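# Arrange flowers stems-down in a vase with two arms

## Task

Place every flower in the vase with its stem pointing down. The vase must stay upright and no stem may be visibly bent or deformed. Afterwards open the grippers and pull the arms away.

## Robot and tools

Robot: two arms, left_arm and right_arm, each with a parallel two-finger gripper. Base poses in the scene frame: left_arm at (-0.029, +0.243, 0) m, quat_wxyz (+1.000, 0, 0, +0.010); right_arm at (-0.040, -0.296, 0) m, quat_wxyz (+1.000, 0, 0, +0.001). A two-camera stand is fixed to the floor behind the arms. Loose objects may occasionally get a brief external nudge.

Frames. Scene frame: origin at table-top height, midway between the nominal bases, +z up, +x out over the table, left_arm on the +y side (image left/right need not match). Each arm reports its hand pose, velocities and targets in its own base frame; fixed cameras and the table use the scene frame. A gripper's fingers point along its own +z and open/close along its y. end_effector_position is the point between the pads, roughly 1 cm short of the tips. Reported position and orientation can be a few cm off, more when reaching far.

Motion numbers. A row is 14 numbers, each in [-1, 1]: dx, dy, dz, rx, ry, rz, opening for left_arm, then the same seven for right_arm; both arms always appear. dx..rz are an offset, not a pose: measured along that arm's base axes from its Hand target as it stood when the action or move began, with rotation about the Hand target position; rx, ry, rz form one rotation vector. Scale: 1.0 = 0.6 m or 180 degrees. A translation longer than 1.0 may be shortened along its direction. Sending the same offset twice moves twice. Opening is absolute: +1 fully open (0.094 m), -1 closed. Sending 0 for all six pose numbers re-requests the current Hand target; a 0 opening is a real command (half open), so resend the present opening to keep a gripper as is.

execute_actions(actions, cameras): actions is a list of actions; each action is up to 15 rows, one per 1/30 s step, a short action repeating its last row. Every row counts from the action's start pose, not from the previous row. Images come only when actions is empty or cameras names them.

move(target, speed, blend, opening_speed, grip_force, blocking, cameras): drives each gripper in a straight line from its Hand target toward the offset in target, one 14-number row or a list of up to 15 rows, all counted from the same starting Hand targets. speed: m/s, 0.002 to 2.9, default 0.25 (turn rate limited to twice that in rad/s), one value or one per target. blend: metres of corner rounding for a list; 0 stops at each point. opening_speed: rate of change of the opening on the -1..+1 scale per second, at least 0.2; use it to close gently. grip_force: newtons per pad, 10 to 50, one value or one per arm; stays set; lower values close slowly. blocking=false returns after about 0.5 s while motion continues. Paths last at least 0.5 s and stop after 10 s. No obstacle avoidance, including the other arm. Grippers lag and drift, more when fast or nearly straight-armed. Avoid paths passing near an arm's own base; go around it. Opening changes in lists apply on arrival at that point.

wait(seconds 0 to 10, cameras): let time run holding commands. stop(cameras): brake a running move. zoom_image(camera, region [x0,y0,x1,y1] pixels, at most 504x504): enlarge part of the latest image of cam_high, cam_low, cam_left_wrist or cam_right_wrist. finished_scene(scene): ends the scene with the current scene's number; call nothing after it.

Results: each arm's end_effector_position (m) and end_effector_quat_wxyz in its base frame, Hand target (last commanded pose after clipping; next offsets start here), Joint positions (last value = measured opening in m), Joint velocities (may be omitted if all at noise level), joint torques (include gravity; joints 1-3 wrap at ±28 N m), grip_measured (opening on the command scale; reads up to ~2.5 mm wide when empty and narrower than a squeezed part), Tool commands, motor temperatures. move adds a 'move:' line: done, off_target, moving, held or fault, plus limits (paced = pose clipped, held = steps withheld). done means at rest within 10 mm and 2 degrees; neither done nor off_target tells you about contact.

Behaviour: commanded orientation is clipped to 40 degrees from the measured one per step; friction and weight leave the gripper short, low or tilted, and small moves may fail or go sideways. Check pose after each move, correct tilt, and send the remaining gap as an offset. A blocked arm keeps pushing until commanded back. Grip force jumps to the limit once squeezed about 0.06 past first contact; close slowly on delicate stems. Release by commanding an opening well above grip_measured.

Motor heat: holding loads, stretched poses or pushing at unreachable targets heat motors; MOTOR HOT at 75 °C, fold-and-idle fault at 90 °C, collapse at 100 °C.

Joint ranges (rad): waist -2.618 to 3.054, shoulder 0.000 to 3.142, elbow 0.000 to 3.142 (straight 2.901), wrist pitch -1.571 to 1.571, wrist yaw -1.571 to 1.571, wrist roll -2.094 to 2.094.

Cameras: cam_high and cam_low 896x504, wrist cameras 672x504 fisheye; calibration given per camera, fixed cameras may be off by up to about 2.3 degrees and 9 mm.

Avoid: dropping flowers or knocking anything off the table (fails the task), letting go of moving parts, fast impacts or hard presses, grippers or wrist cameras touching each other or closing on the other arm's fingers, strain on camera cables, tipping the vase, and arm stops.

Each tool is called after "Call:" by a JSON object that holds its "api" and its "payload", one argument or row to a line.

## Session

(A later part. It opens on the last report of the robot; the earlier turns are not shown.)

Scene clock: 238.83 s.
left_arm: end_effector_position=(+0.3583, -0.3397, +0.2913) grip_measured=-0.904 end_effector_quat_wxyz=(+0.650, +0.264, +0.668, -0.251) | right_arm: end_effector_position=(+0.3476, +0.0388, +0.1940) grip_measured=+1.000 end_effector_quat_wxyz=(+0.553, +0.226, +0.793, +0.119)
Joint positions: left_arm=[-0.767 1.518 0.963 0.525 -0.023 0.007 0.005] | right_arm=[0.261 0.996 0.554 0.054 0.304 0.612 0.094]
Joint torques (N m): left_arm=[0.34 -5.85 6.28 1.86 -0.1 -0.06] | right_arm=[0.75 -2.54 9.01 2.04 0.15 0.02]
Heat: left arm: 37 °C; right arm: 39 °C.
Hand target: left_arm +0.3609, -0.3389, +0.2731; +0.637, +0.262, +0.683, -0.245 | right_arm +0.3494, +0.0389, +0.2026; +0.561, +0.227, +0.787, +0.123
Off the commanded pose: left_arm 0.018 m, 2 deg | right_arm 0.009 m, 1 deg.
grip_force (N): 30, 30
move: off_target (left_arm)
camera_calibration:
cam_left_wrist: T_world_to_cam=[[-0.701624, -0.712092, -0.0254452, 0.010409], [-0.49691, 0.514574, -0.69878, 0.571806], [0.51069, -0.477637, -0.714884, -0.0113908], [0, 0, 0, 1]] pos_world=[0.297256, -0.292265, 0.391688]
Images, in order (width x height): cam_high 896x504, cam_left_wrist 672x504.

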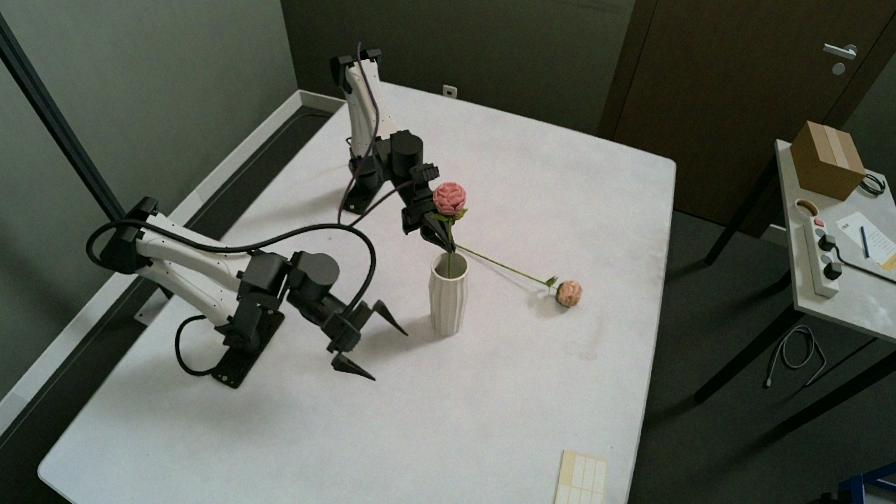

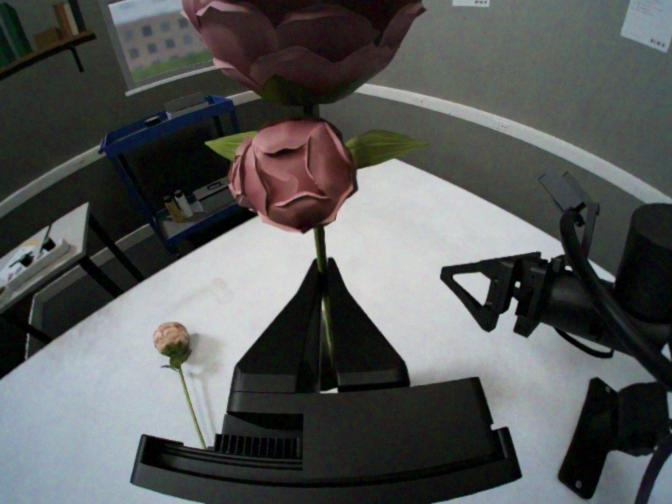

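Call:
{"api": "move", "payload": {
  "target": [0, 0, 0.02, 0, 0, 0, 0.2, 0, 0, 0, 0, 0, 0, 1],
  "speed": 0.05,
  "cameras": ["cam_high", "cam_left_wrist"]
}}

Call:
{"api": "zoom_image", "payload": {
  "camera": "cam_high",
  "region": [380, 140, 520, 340]
}}

Scene clock: 248.77 s.
left_arm: end_effector_position=(+0.3579, -0.3394, +0.2823) grip_measured=+0.198 end_effector_quat_wxyz=(+0.637, +0.269, +0.679, -0.246) | right_arm: end_effector_position=(+0.3476, +0.0388, +0.1940) grip_measured=+1.000 end_effector_quat_wxyz=(+0.553, +0.226, +0.793, +0.119)
Joint positions: left_arm=[-0.767 1.518 0.963 0.488 -0.023 0.007 0.056] | right_arm=[0.261 0.996 0.554 0.054 0.304 0.612 0.094]
Joint torques (N m): left_arm=[0.38 -7.13 9.68 1.76 -0.1 -0.07] | right_arm=[0.62 -2.65 9.05 2.05 0.13 0]
Heat: left arm: 37 °C; right arm: 40 °C.
Hand target: left_arm +0.3609, -0.3389, +0.2852; +0.637, +0.262, +0.683, -0.245 | right_arm +0.3494, +0.0389, +0.2026; +0.561, +0.227, +0.787, +0.123
Off the commanded pose: left_arm 0.004 m, 1 deg | right_arm 0.009 m, 1 deg.
grip_force (N): 30, 30
move: done
camera_calibration:
cam_left_wrist: T_world_to_cam=[[-0.702265, -0.711477, -0.0249996, 0.0105676], [-0.514799, 0.531762, -0.672467, 0.570016], [0.491738, -0.45938, -0.739705, 0.00245288], [0, 0, 0, 1]] pos_world=[0.299659, -0.294467, 0.385395]
Images, in order (width x height): cam_high 896x504, cam_left_wrist 672x504.

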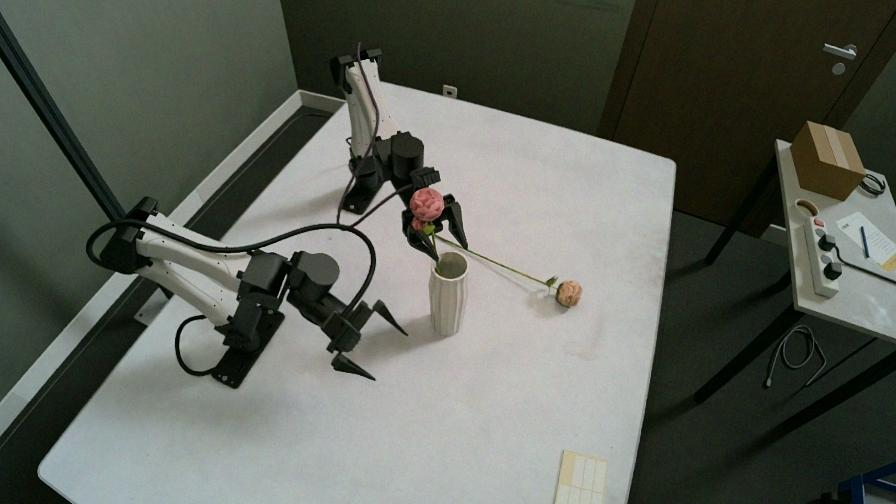

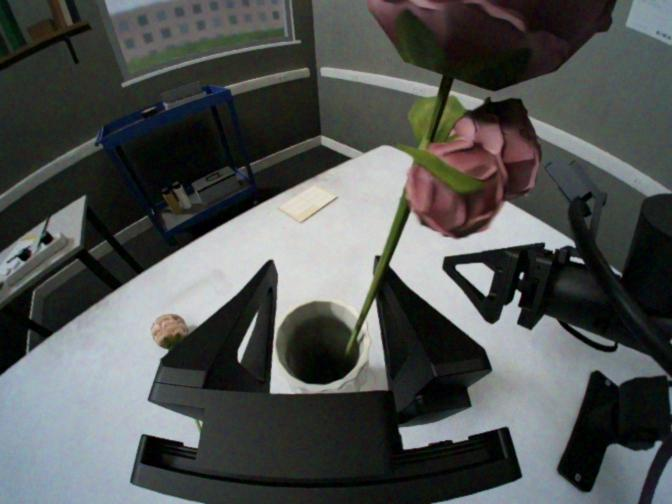

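Scaled by 2.520 from the camera's 896x504 image, which has a finer 1280x720 frame.

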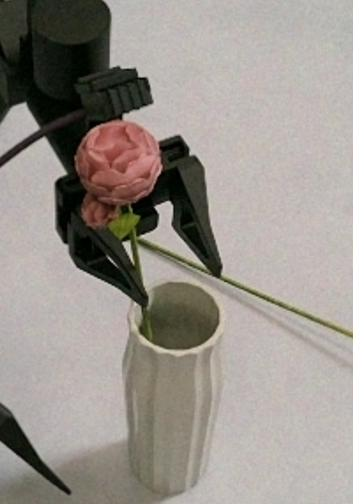

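Call:
{"api": "move", "payload": {
  "target": [
    [-0.1515, 0.1365, 0, 0, 0, 0, 0.2, 0, 0, 0, 0, 0, 0, 1],
    [0.0652, 0.3315, -0.2087, 0.1813, 0.3552, 0.1445, 0.2, 0, 0, 0, 0, 0, 0, 1],
    [0.1768, 0.3232, -0.3753, 0.2191, 0.4302, 0.1343, 0.2, 0, 0, 0, 0, 0, 0, 1]
  ],
  "speed": [0.15, 0.3, 0.25],
  "blend": [0.03, 0.04, 0],
  "cameras": ["cam_high", "cam_low", "cam_left_wrist"]
}}

Scene clock: 271.90 s.
left_arm: end_effector_position=(+0.4655, -0.1437, +0.0639) grip_measured=+0.198 end_effector_quat_wxyz=(+0.006, +0.100, +0.995, +0.007) | right_arm: end_effector_position=(+0.3476, +0.0388, +0.1940) grip_measured=+1.000 end_effector_quat_wxyz=(+0.553, +0.226, +0.793, +0.119)
Joint positions: left_arm=[-0.305 2.541 2.497 -1.519 -0.015 -0.104 0.056] | right_arm=[0.261 0.996 0.554 0.054 0.304 0.612 0.094]
Joint torques (N m): left_arm=[0.57 -12.57 9.28 0.24 0.12 0.18] | right_arm=[0.49 -2.5 9.01 2.06 0.14 0.03]
Motor temperatures (°C): left_arm=[24 35 41 34 23 23 21] | right_arm=[22 23 37 40 22 22 24]
Heat: left arm: 41 °C; right arm: 40 °C.
Hand target: left_arm +0.4669, -0.1448, +0.0600; +0.000, +0.104, +0.995, +0.001 | right_arm +0.3494, +0.0389, +0.2026; +0.561, +0.227, +0.787, +0.123
Off the commanded pose: left_arm 0.004 m, 1 deg | right_arm 0.009 m, 1 deg.
grip_force (N): 30, 30
move: done
camera_calibration:
cam_left_wrist: T_world_to_cam=[[-0.218017, -0.975773, 0.0183207, -0.0463133], [-0.70747, 0.170946, 0.685757, 0.325506], [-0.672275, 0.136546, -0.7276, 0.504622], [0, 0, 0, 1]] pos_world=[0.559433, -0.169739, 0.144793]
Images, in order (width x height): cam_high 896x504, cam_low 896x504, cam_left_wrist 672x504.

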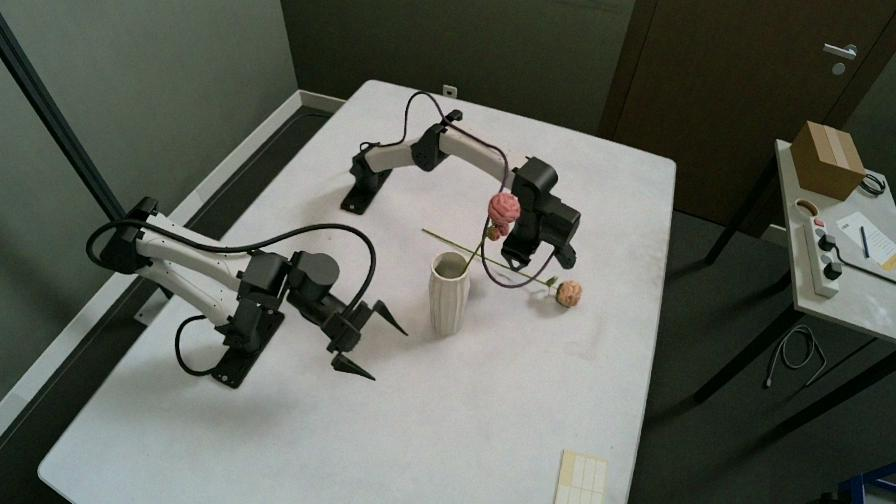

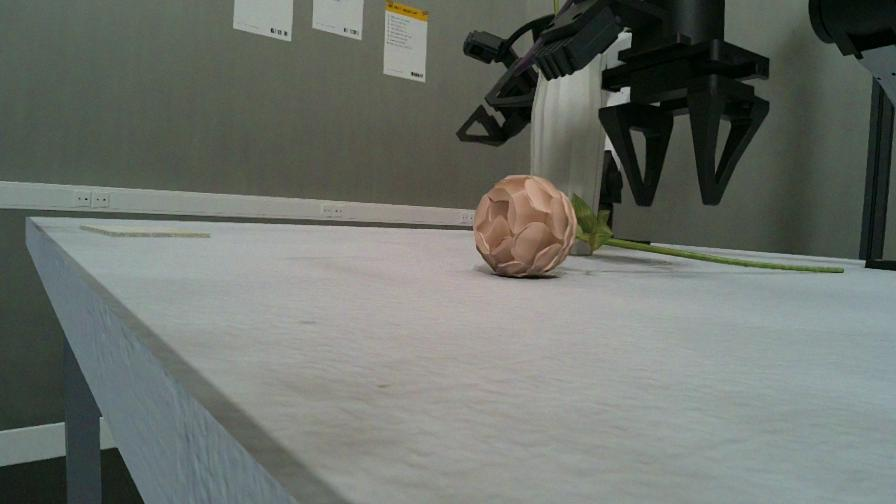

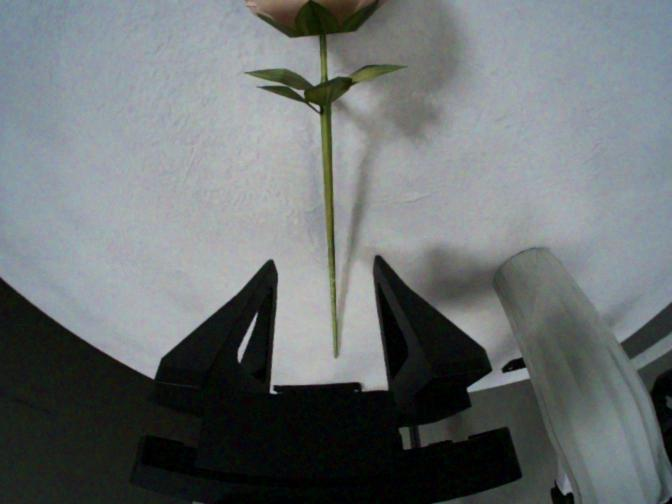

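Call:
{"api": "move", "payload": {
  "target": [0.0, -0.003, -0.08, 0, 0, 0, 0.2, 0, 0, 0, 0, 0, 0, 1],
  "speed": 0.1,
  "cameras": ["cam_low", "cam_left_wrist"]
}}

Call:
{"api": "zoom_image", "payload": {
  "camera": "cam_low",
  "region": [560, 140, 800, 290]
}}

Scene clock: 279.63 s.
left_arm: end_effector_position=(+0.4690, -0.1448, +0.0150) grip_measured=+0.198 end_effector_quat_wxyz=(+0.003, +0.100, +0.995, +0.007) | right_arm: end_effector_position=(+0.3476, +0.0388, +0.1940) grip_measured=+1.000 end_effector_quat_wxyz=(+0.553, +0.226, +0.793, +0.119)
Joint positions: left_arm=[-0.305 2.541 2.302 -1.329 -0.015 -0.104 0.056] | right_arm=[0.261 0.996 0.554 0.054 0.304 0.612 0.094]
Joint torques (N m): left_arm=[0.21 -15.1 5.26 0.41 0.12 0.14] | right_arm=[0.68 -2.61 9.07 2.03 0.16 0.01]
Heat: left arm: 40 °C; right arm: 40 °C.
Hand target: left_arm +0.4670, -0.1466, +0.0120; +0.000, +0.104, +0.995, +0.001 | right_arm +0.3494, +0.0389, +0.2026; +0.561, +0.227, +0.787, +0.123
Off the commanded pose: left_arm 0.004 m, 1 deg | right_arm 0.009 m, 1 deg.
grip_force (N): 30, 30
move: done
camera_calibration:
cam_left_wrist: T_world_to_cam=[[-0.217976, -0.97579, 0.0179028, -0.0457372], [-0.70422, 0.169959, 0.689338, 0.359936], [-0.675692, 0.137652, -0.724218, 0.473188], [0, 0, 0, 1]] pos_world=[0.563234, -0.170939, 0.0953928]
Images, in order (width x height): cam_low 896x504, cam_left_wrist 672x504.

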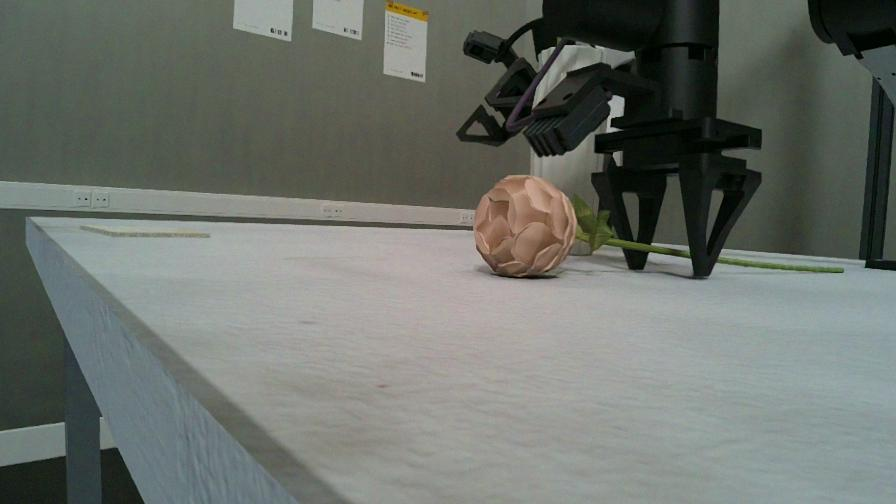

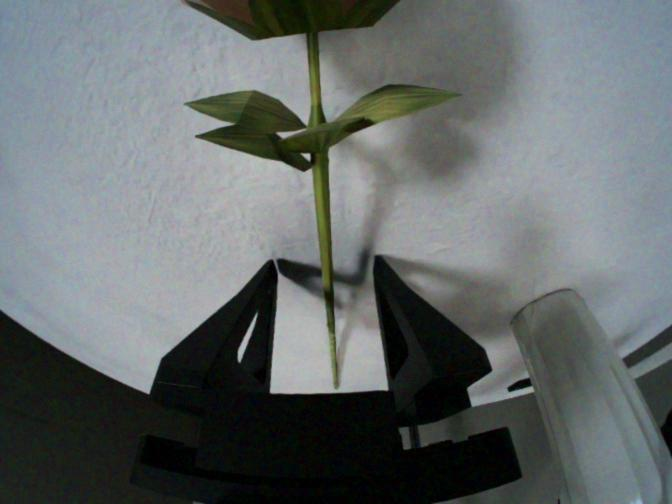

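Scaled by 2.100 from the camera's 896x504 image, which has a finer 1280x720 frame.

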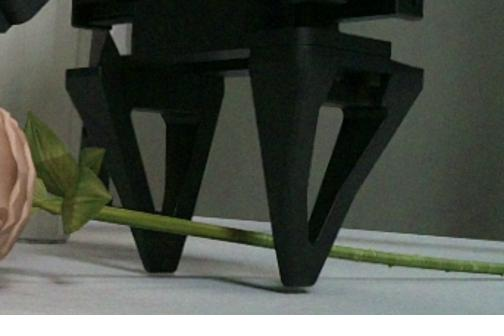

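Call:
{"api": "move", "payload": {
  "target": [0, 0, 0.004, 0, 0, 0, -1, 0, 0, 0, 0, 0, 0, 1],
  "cameras": ["cam_high", "cam_left_wrist"]
}}

Call:
{"api": "zoom_image", "payload": {
  "camera": "cam_high",
  "region": [400, 160, 624, 350]
}}

Scene clock: 285.07 s.
left_arm: end_effector_position=(+0.4691, -0.1448, +0.0150) grip_measured=-0.886 end_effector_quat_wxyz=(+0.003, +0.100, +0.995, +0.007) | right_arm: end_effector_position=(+0.3476, +0.0388, +0.1940) grip_measured=+1.000 end_effector_quat_wxyz=(+0.553, +0.226, +0.793, +0.119)
Joint positions: left_arm=[-0.305 2.541 2.302 -1.328 -0.015 -0.104 0.005] | right_arm=[0.261 0.996 0.554 0.054 0.304 0.612 0.094]
Joint torques (N m): left_arm=[0.21 -15.16 6.04 0.35 0.13 0.14] | right_arm=[0.69 -2.59 9.1 2.04 0.16 0.01]
Motor temperatures (°C): left_arm=[24 41 39 31 23 23 21] | right_arm=[22 23 38 40 22 22 24]
Heat: left arm: 41 °C; right arm: 40 °C.
Hand target: left_arm +0.4670, -0.1466, +0.0144; +0.000, +0.104, +0.995, +0.001 | right_arm +0.3494, +0.0389, +0.2026; +0.561, +0.227, +0.787, +0.123
Off the commanded pose: left_arm 0.003 m, 1 deg | right_arm 0.009 m, 1 deg.
grip_force (N): 30, 30
move: done
camera_calibration:
cam_left_wrist: T_world_to_cam=[[-0.217916, -0.975803, 0.0179114, -0.045752], [-0.704475, 0.169972, 0.689075, 0.360177], [-0.675446, 0.137543, -0.724469, 0.473122], [0, 0, 0, 1]] pos_world=[0.563334, -0.170939, 0.0953929]
Images, in order (width x height): cam_high 896x504, cam_left_wrist 672x504.

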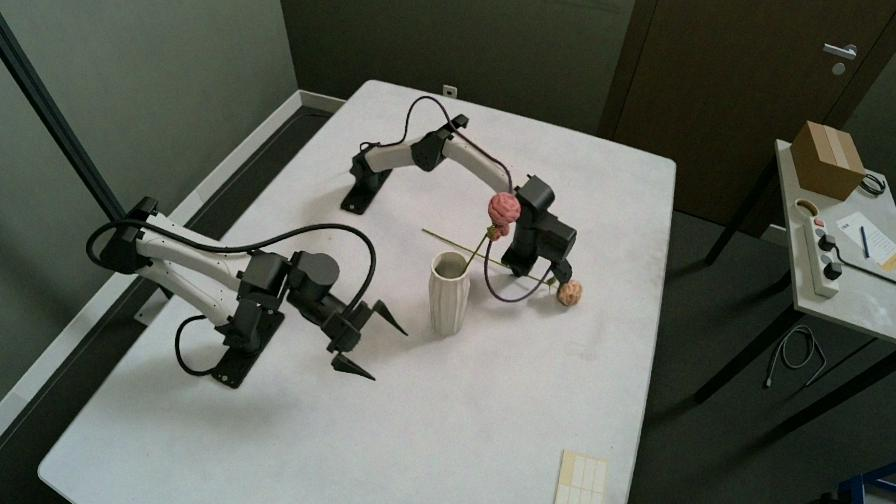

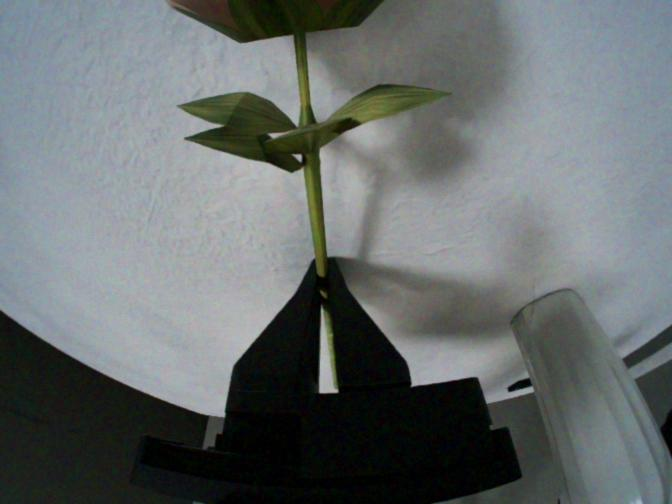

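Scaled by 2.250 from the camera's 896x504 image, which has a finer 1280x720 frame.

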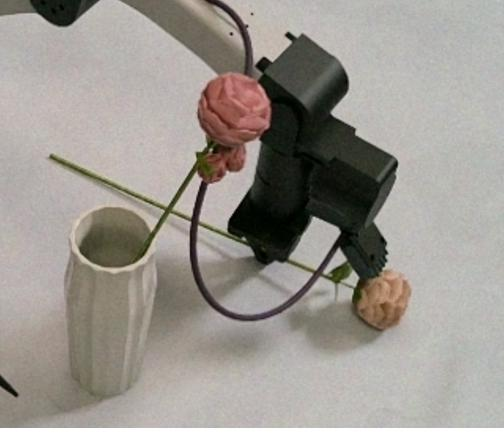

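Call:
{"api": "move", "payload": {
  "target": [
    [-0.0367, 0.011, 0.1177, 0, 0, 0, -1, 0, 0, 0, 0, 0, 0, 1],
    [-0.0783, -0.039, 0.676, -0.1315, -0.4598, -0.0361, -1, 0, 0, 0, 0, 0, 0, 1],
    [-0.1283, -0.1723, 0.8593, -0.1716, -0.4478, -0.0808, -1, 0, 0, 0, 0, 0, 0, 1],
    [-0.1783, -0.309, 0.8593, -0.2188, -0.4301, -0.1342, -1, 0, 0, 0, 0, 0, 0, 1]
  ],
  "speed": [0.25, 0.25, 0.25, 0.15],
  "blend": [0.03, 0.05, 0.04, 0],
  "cameras": ["cam_high", "cam_low", "cam_left_wrist"]
}}

Call:
{"api": "zoom_image", "payload": {
  "camera": "cam_high",
  "region": [400, 160, 540, 290]
}}

Call:
{"api": "zoom_image", "payload": {
  "camera": "cam_low",
  "region": [480, 0, 680, 120]
}}

Scene clock: 317.43 s.
left_arm: end_effector_position=(+0.3621, -0.3284, +0.5255) grip_measured=-0.887 end_effector_quat_wxyz=(+0.636, +0.254, +0.688, -0.240) | right_arm: end_effector_position=(+0.3476, +0.0388, +0.1940) grip_measured=+1.000 end_effector_quat_wxyz=(+0.553, +0.226, +0.793, +0.119)
Joint positions: left_arm=[-0.749 1.701 2.196 -0.571 -0.036 -0.01 0.005] | right_arm=[0.261 0.996 0.554 0.054 0.304 0.612 0.094]
Joint torques (N m): left_arm=[-0.12 -6.57 9.32 1.81 0.15 0.16] | right_arm=[0.62 -2.62 9.26 2.05 0.14 -0.01]
Motor temperatures (°C): left_arm=[24 51 37 30 23 23 21] | right_arm=[22 22 38 41 22 21 24]
Heat: left arm: 51 °C; right arm: 41 °C.
Hand target: left_arm +0.3600, -0.3321, +0.5299; +0.637, +0.261, +0.683, -0.244 | right_arm +0.3494, +0.0389, +0.2026; +0.561, +0.227, +0.787, +0.123
Off the commanded pose: left_arm 0.006 m, 1 deg | right_arm 0.009 m, 1 deg.
grip_force (N): 30, 30
move: done
camera_calibration:
cam_left_wrist: T_world_to_cam=[[-0.679609, -0.733526, -0.00846151, 0.00321841], [-0.543167, 0.510928, -0.666275, 0.729929], [0.493053, -0.448211, -0.745658, 0.191685], [0, 0, 0, 1]] pos_world=[0.30415, -0.284665, 0.629292]
Images, in order (width x height): cam_high 896x504, cam_low 896x504, cam_left_wrist 672x504.

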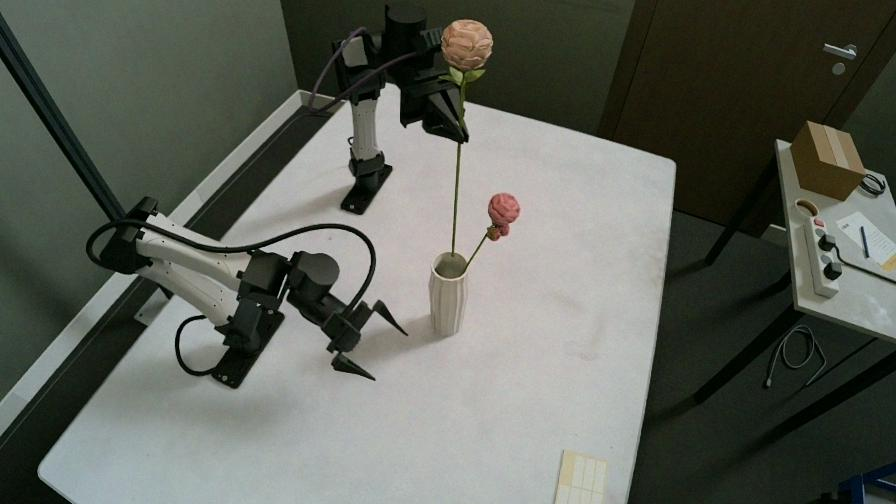

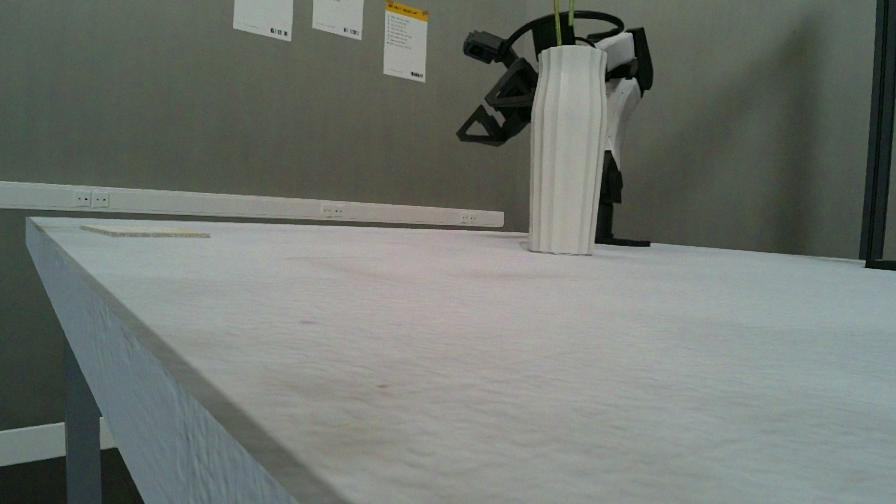

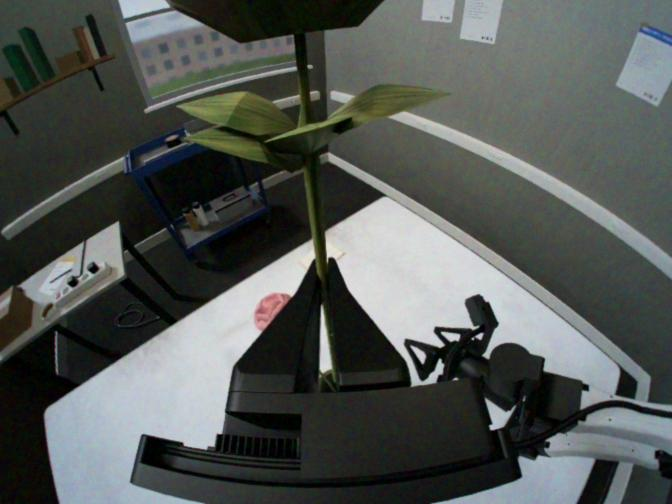

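Scaled by 3.600 from the camera's 896x504 image, which has a finer 1280x720 frame.

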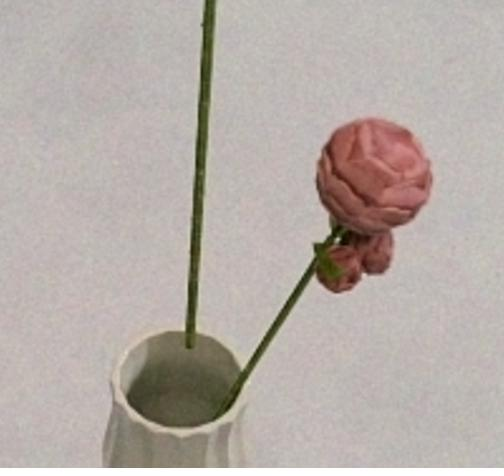

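Scaled by 2.520 from the camera's 896x504 image, which has a finer 1280x720 frame.

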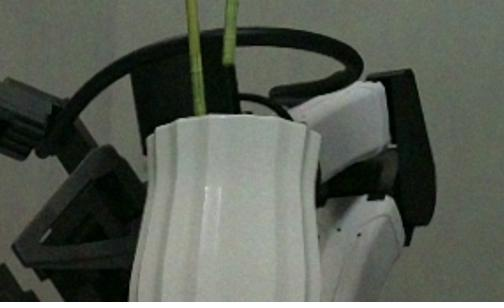

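Call:
{"api": "move", "payload": {
  "target": [
    [0.0017, -0.0065, 0, 0, 0, 0, -1, 0, 0, 0, 0, 0, 0, 1],
    [0.0017, -0.0065, -0.05, 0, 0, 0, -1, 0, 0, 0, 0, 0, 0, 1]
  ],
  "speed": 0.15,
  "blend": [0.004, 0],
  "cameras": ["cam_high"]
}}

Call:
{"api": "zoom_image", "payload": {
  "camera": "cam_high",
  "region": [400, 160, 540, 290]
}}

Scene clock: 325.57 s.
left_arm: end_effector_position=(+0.3694, -0.3381, +0.4897) grip_measured=-0.887 end_effector_quat_wxyz=(+0.628, +0.258, +0.694, -0.238) | right_arm: end_effector_position=(+0.3476, +0.0388, +0.1940) grip_measured=+1.000 end_effector_quat_wxyz=(+0.553, +0.226, +0.793, +0.119)
Joint positions: left_arm=[-0.753 1.655 1.99 -0.431 -0.036 -0.01 0.005] | right_arm=[0.261 0.996 0.554 0.054 0.304 0.612 0.094]
Joint torques (N m): left_arm=[-0.36 -10.09 6.43 2.01 0.09 0.15] | right_arm=[0.55 -2.67 9.1 2.05 0.14 0.06]
Heat: left arm: 47 °C; right arm: 41 °C.
Hand target: left_arm +0.3610, -0.3360, +0.4999; +0.637, +0.262, +0.683, -0.244 | right_arm +0.3494, +0.0389, +0.2026; +0.561, +0.227, +0.787, +0.123
Off the commanded pose: left_arm 0.013 m, 2 deg | right_arm 0.009 m, 1 deg.
grip_force (N): 30, 30
move: off_target (left_arm); blend cut to 0.0021 m at target 1
Images, in order (width x height): cam_high 896x504.

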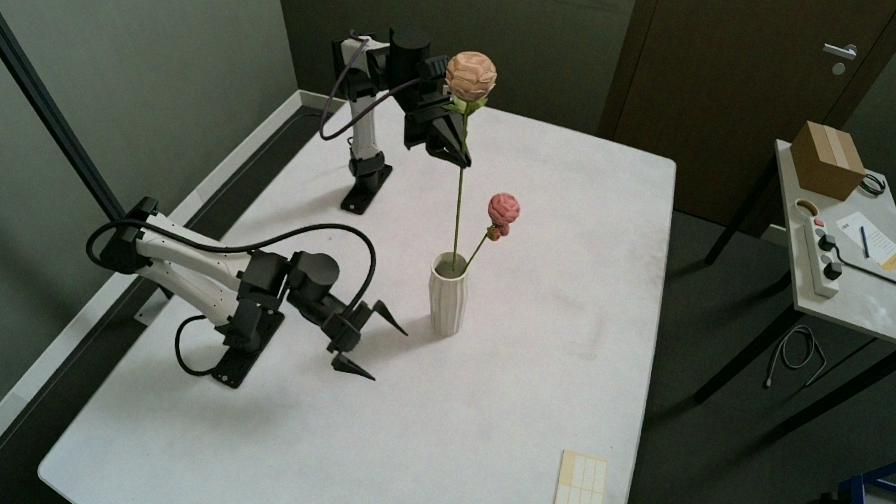

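Scaled by 3.600 from the camera's 896x504 image, which has a finer 1280x720 frame.

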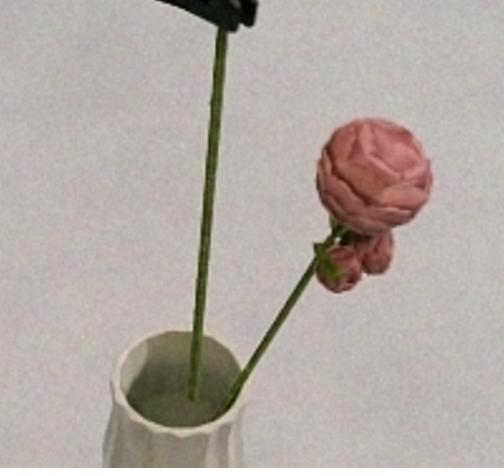

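Call:
{"api": "move", "payload": {
  "target": [0.0067, -0.0083, -0.365, 0, 0, 0, -1, 0, 0, 0, 0, 0, 0, 1],
  "speed": 0.15,
  "cameras": ["cam_high"]
}}

Call:
{"api": "zoom_image", "payload": {
  "camera": "cam_high",
  "region": [380, 140, 540, 340]
}}

Scene clock: 332.97 s.
left_arm: end_effector_position=(+0.3672, -0.3368, +0.2907) grip_measured=-0.887 end_effector_quat_wxyz=(+0.641, +0.253, +0.682, -0.244) | right_arm: end_effector_position=(+0.3476, +0.0388, +0.1940) grip_measured=+1.000 end_effector_quat_wxyz=(+0.553, +0.226, +0.793, +0.119)
Joint positions: left_arm=[-0.755 1.529 0.999 0.471 -0.036 -0.01 0.005] | right_arm=[0.261 0.996 0.554 0.054 0.304 0.612 0.094]
Joint torques (N m): left_arm=[-0.51 -6.32 6.75 2.03 0.07 0.15] | right_arm=[0.53 -2.66 9.07 2.05 0.13 0.01]
Motor temperatures (°C): left_arm=[24 46 38 34 23 23 21] | right_arm=[22 22 38 41 22 21 24]
Heat: left arm: 46 °C; right arm: 41 °C.
Hand target: left_arm +0.3651, -0.3410, +0.2810; +0.637, +0.261, +0.683, -0.244 | right_arm +0.3494, +0.0389, +0.2026; +0.561, +0.227, +0.787, +0.123
Off the commanded pose: left_arm 0.011 m, 1 deg | right_arm 0.009 m, 1 deg.
grip_force (N): 30, 30
move: off_target (left_arm)
Images, in order (width x height): cam_high 896x504.

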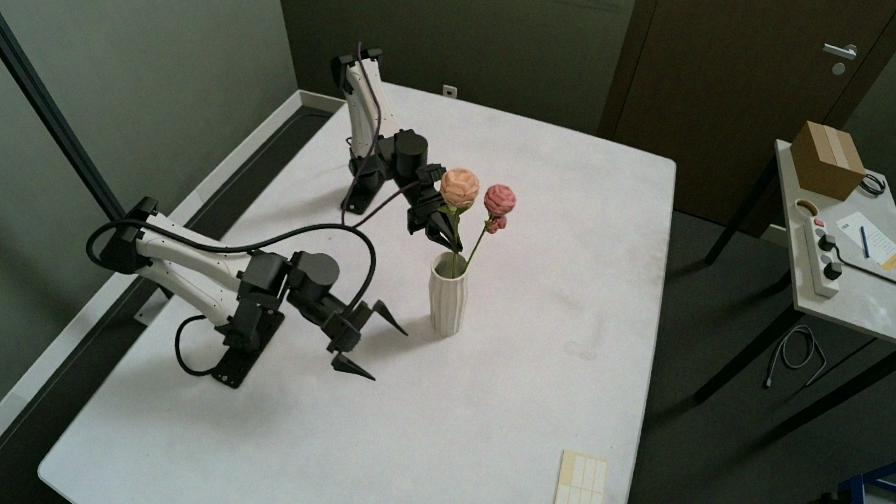

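Scaled by 2.520 from the camera's 896x504 image, which has a finer 1280x720 frame.

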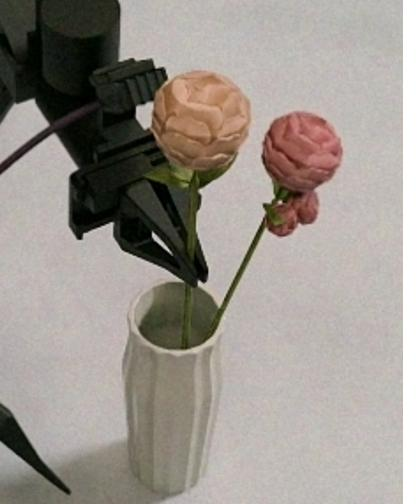

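Call:
{"api": "move", "payload": {
  "target": [0.0, 0, -0.02, 0, 0, 0, -1, 0, 0, 0, 0, 0, 0, 1],
  "speed": 0.08
}}

Scene clock: 335.63 s.
left_arm: end_effector_position=(+0.3670, -0.3366, +0.2889) grip_measured=-0.887 end_effector_quat_wxyz=(+0.652, +0.249, +0.672, -0.249) | right_arm: end_effector_position=(+0.3476, +0.0388, +0.1940) grip_measured=+1.000 end_effector_quat_wxyz=(+0.553, +0.226, +0.793, +0.119)
Joint positions: left_arm=[-0.755 1.539 0.968 0.544 -0.036 -0.01 0.005] | right_arm=[0.261 0.996 0.554 0.054 0.304 0.612 0.094]
Joint torques (N m): left_arm=[-0.5 -5.85 6.24 1.84 0.07 0.15] | right_arm=[0.57 -2.55 8.96 2.02 0.12 0.05]
Heat: left arm: 45 °C; right arm: 41 °C.
Hand target: left_arm +0.3651, -0.3410, +0.2689; +0.637, +0.261, +0.683, -0.244 | right_arm +0.3494, +0.0389, +0.2026; +0.561, +0.227, +0.787, +0.123
Off the commanded pose: left_arm 0.021 m, 3 deg | right_arm 0.009 m, 1 deg.
grip_force (N): 30, 30
move: off_target (left_arm)

Call:
{"api": "move", "payload": {
  "target": [0.003, 0.007, 0.035, 0, 0, 0, 0.1, 0, 0, 0, 0, 0, 0, 1],
  "speed": 0.05,
  "cameras": ["cam_high", "cam_left_wrist"]
}}

Call:
{"api": "zoom_image", "payload": {
  "camera": "cam_high",
  "region": [380, 140, 540, 340]
}}

Scene clock: 339.33 s.
left_arm: end_effector_position=(+0.3658, -0.3362, +0.2700) grip_measured=+0.098 end_effector_quat_wxyz=(+0.626, +0.260, +0.695, -0.239) | right_arm: end_effector_position=(+0.3476, +0.0388, +0.1940) grip_measured=+1.000 end_effector_quat_wxyz=(+0.553, +0.226, +0.793, +0.119)
Joint positions: left_arm=[-0.755 1.539 0.968 0.468 -0.033 -0.01 0.052] | right_arm=[0.261 0.996 0.554 0.054 0.304 0.612 0.094]
Joint torques (N m): left_arm=[0.81 -8.92 11.36 1.78 0.15 0.16] | right_arm=[0.64 -2.69 9.16 2.05 0.15 0.02]
Heat: left arm: 44 °C; right arm: 41 °C.
Hand target: left_arm +0.3669, -0.3368, +0.2899; +0.637, +0.261, +0.683, -0.244 | right_arm +0.3494, +0.0389, +0.2026; +0.561, +0.227, +0.787, +0.123
Off the commanded pose: left_arm 0.020 m, 2 deg | right_arm 0.009 m, 1 deg.
grip_force (N): 30, 30
move: off_target (left_arm)
camera_calibration:
cam_left_wrist: T_world_to_cam=[[-0.685982, -0.727564, -0.00890134, 0.00236558], [-0.551361, 0.527754, -0.646125, 0.568899], [0.474795, -0.438322, -0.76318, 0.010609], [0, 0, 0, 1]] pos_world=[0.310254, -0.293867, 0.375698]
Images, in order (width x height): cam_high 896x504, cam_left_wrist 672x504.

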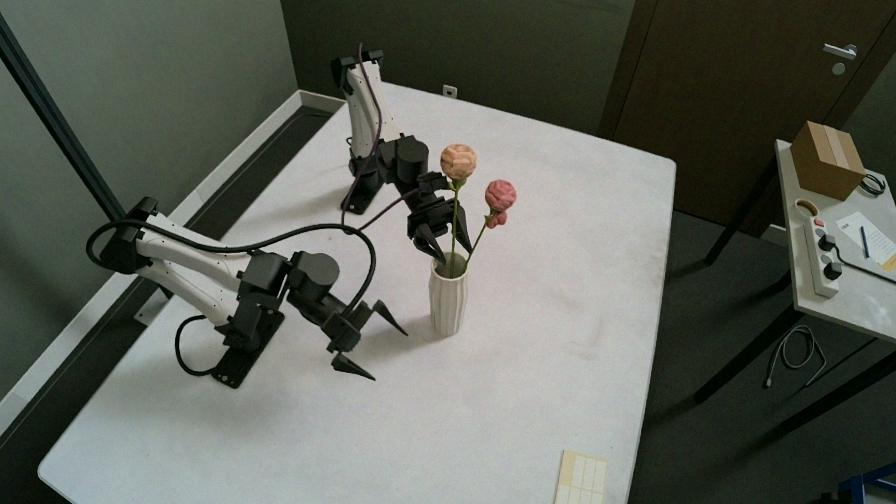

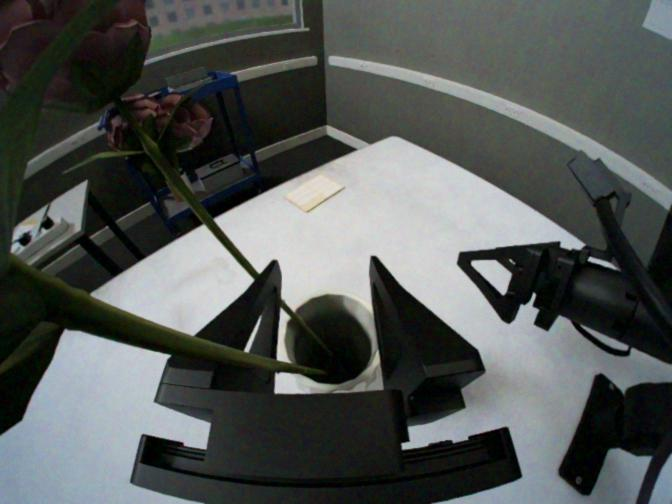

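Scaled by 2.520 from the camera's 896x504 image, which has a finer 1280x720 frame.

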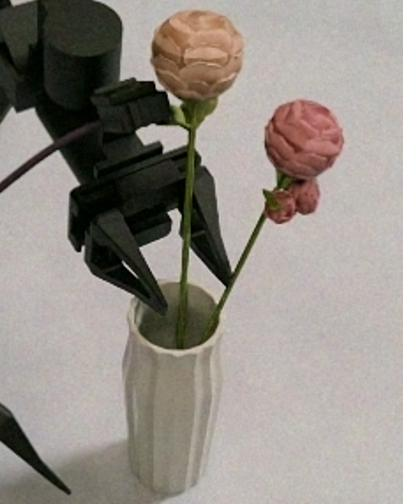

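Call:
{"api": "move", "payload": {
  "target": [
    [-0.0935, 0.075, -0.01, 0, 0, 0, 0.1, 0, 0, 0, 0, 0, 0, 1],
    [-0.19, 0.145, 0, 0, 0, 0, 0.1, 0, 0, 0, 0, 0, 0, 1]
  ],
  "speed": 0.1,
  "blend": [0.02, 0],
  "cameras": ["cam_high", "cam_left_wrist", "cam_low"]
}}

Call:
{"api": "zoom_image", "payload": {
  "camera": "cam_high",
  "region": [380, 140, 540, 340]
}}

Scene clock: 359.47 s.
left_arm: end_effector_position=(+0.2544, -0.2515, +0.3007) grip_measured=+0.098 end_effector_quat_wxyz=(+0.644, +0.259, +0.674, -0.252) | right_arm: end_effector_position=(+0.3476, +0.0388, +0.1940) grip_measured=+1.000 end_effector_quat_wxyz=(+0.553, +0.226, +0.793, +0.119)
Joint positions: left_arm=[-0.818 0.911 0.629 0.239 -0.078 -0.009 0.052] | right_arm=[0.261 0.996 0.554 0.054 0.304 0.612 0.094]
Joint torques (N m): left_arm=[-0.49 -2.63 6.6 1.71 -0.14 0.09] | right_arm=[0.68 -2.58 9.11 2.03 0.16 0.03]
Motor temperatures (°C): left_arm=[24 40 43 34 23 23 21] | right_arm=[22 22 39 42 22 21 24]
Heat: left arm: 43 °C; right arm: 42 °C.
Hand target: left_arm +0.2529, -0.2498, +0.2898; +0.637, +0.262, +0.683, -0.244 | right_arm +0.3494, +0.0389, +0.2026; +0.561, +0.227, +0.787, +0.123
Off the commanded pose: left_arm 0.011 m, 2 deg | right_arm 0.009 m, 1 deg.
grip_force (N): 30, 30
move: off_target (left_arm)
camera_calibration:
cam_left_wrist: T_world_to_cam=[[-0.698246, -0.715768, -0.0113446, -0.00537587], [-0.512577, 0.510966, -0.690057, 0.481765], [0.499717, -0.476015, -0.723666, 0.0963183], [0, 0, 0, 1]] pos_world=[0.195056, -0.204165, 0.402087]
Images, in order (width x height): cam_high 896x504, cam_low 896x504, cam_left_wrist 672x504.

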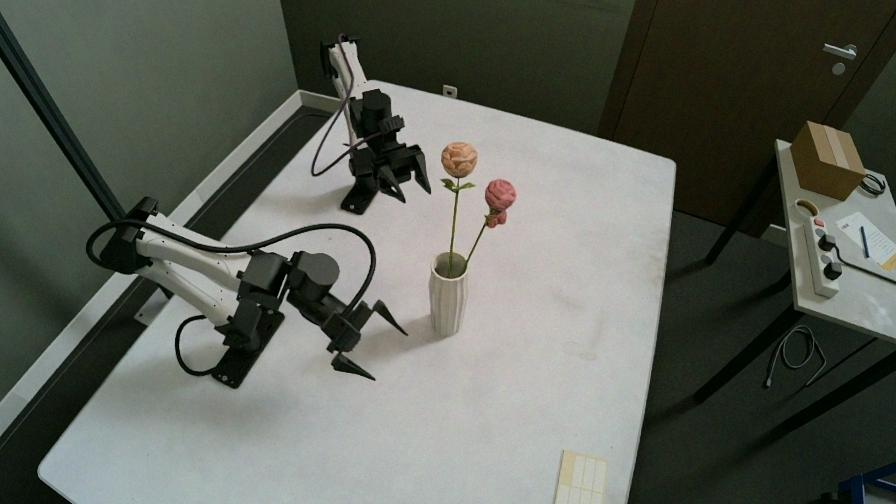

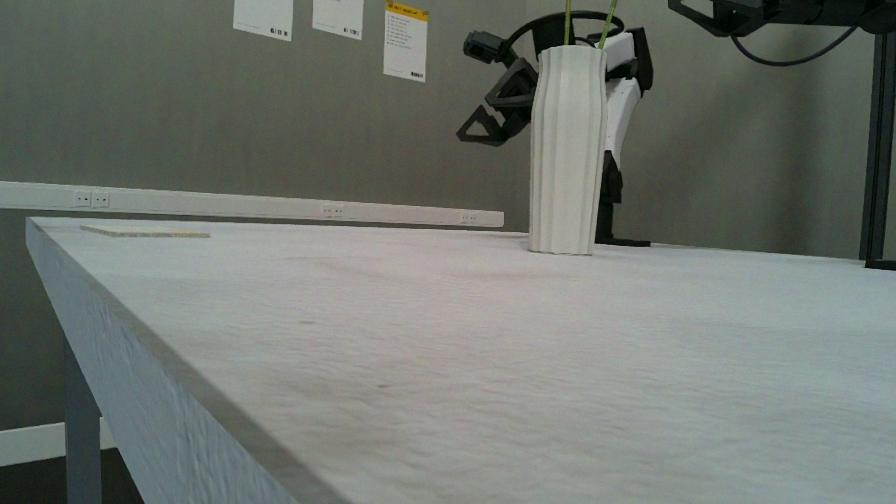

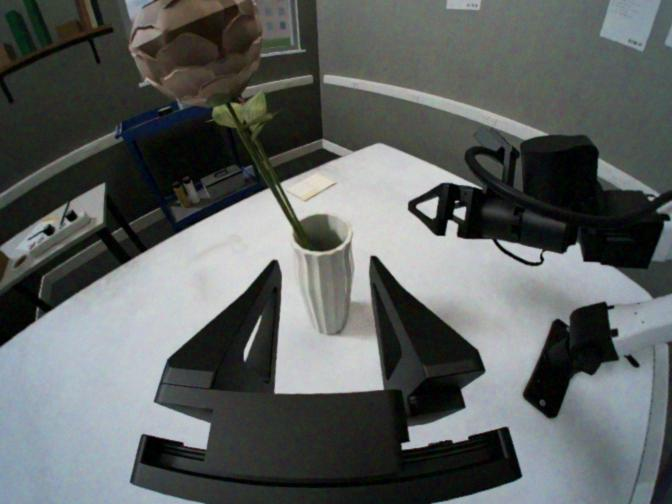

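Scaled by 2.520 from the camera's 896x504 image, which has a finer 1280x720 frame.

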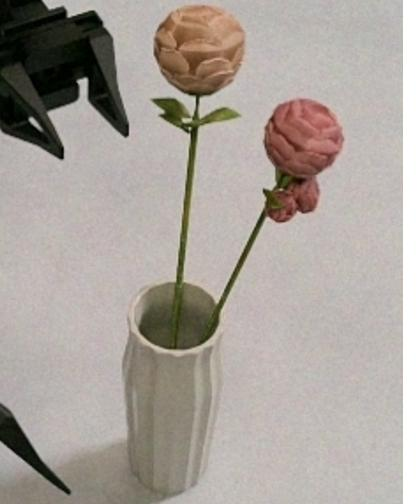

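Call:
{"api": "finished_scene", "payload": {
  "scene": 1
}}

The scene is finished: the task was done.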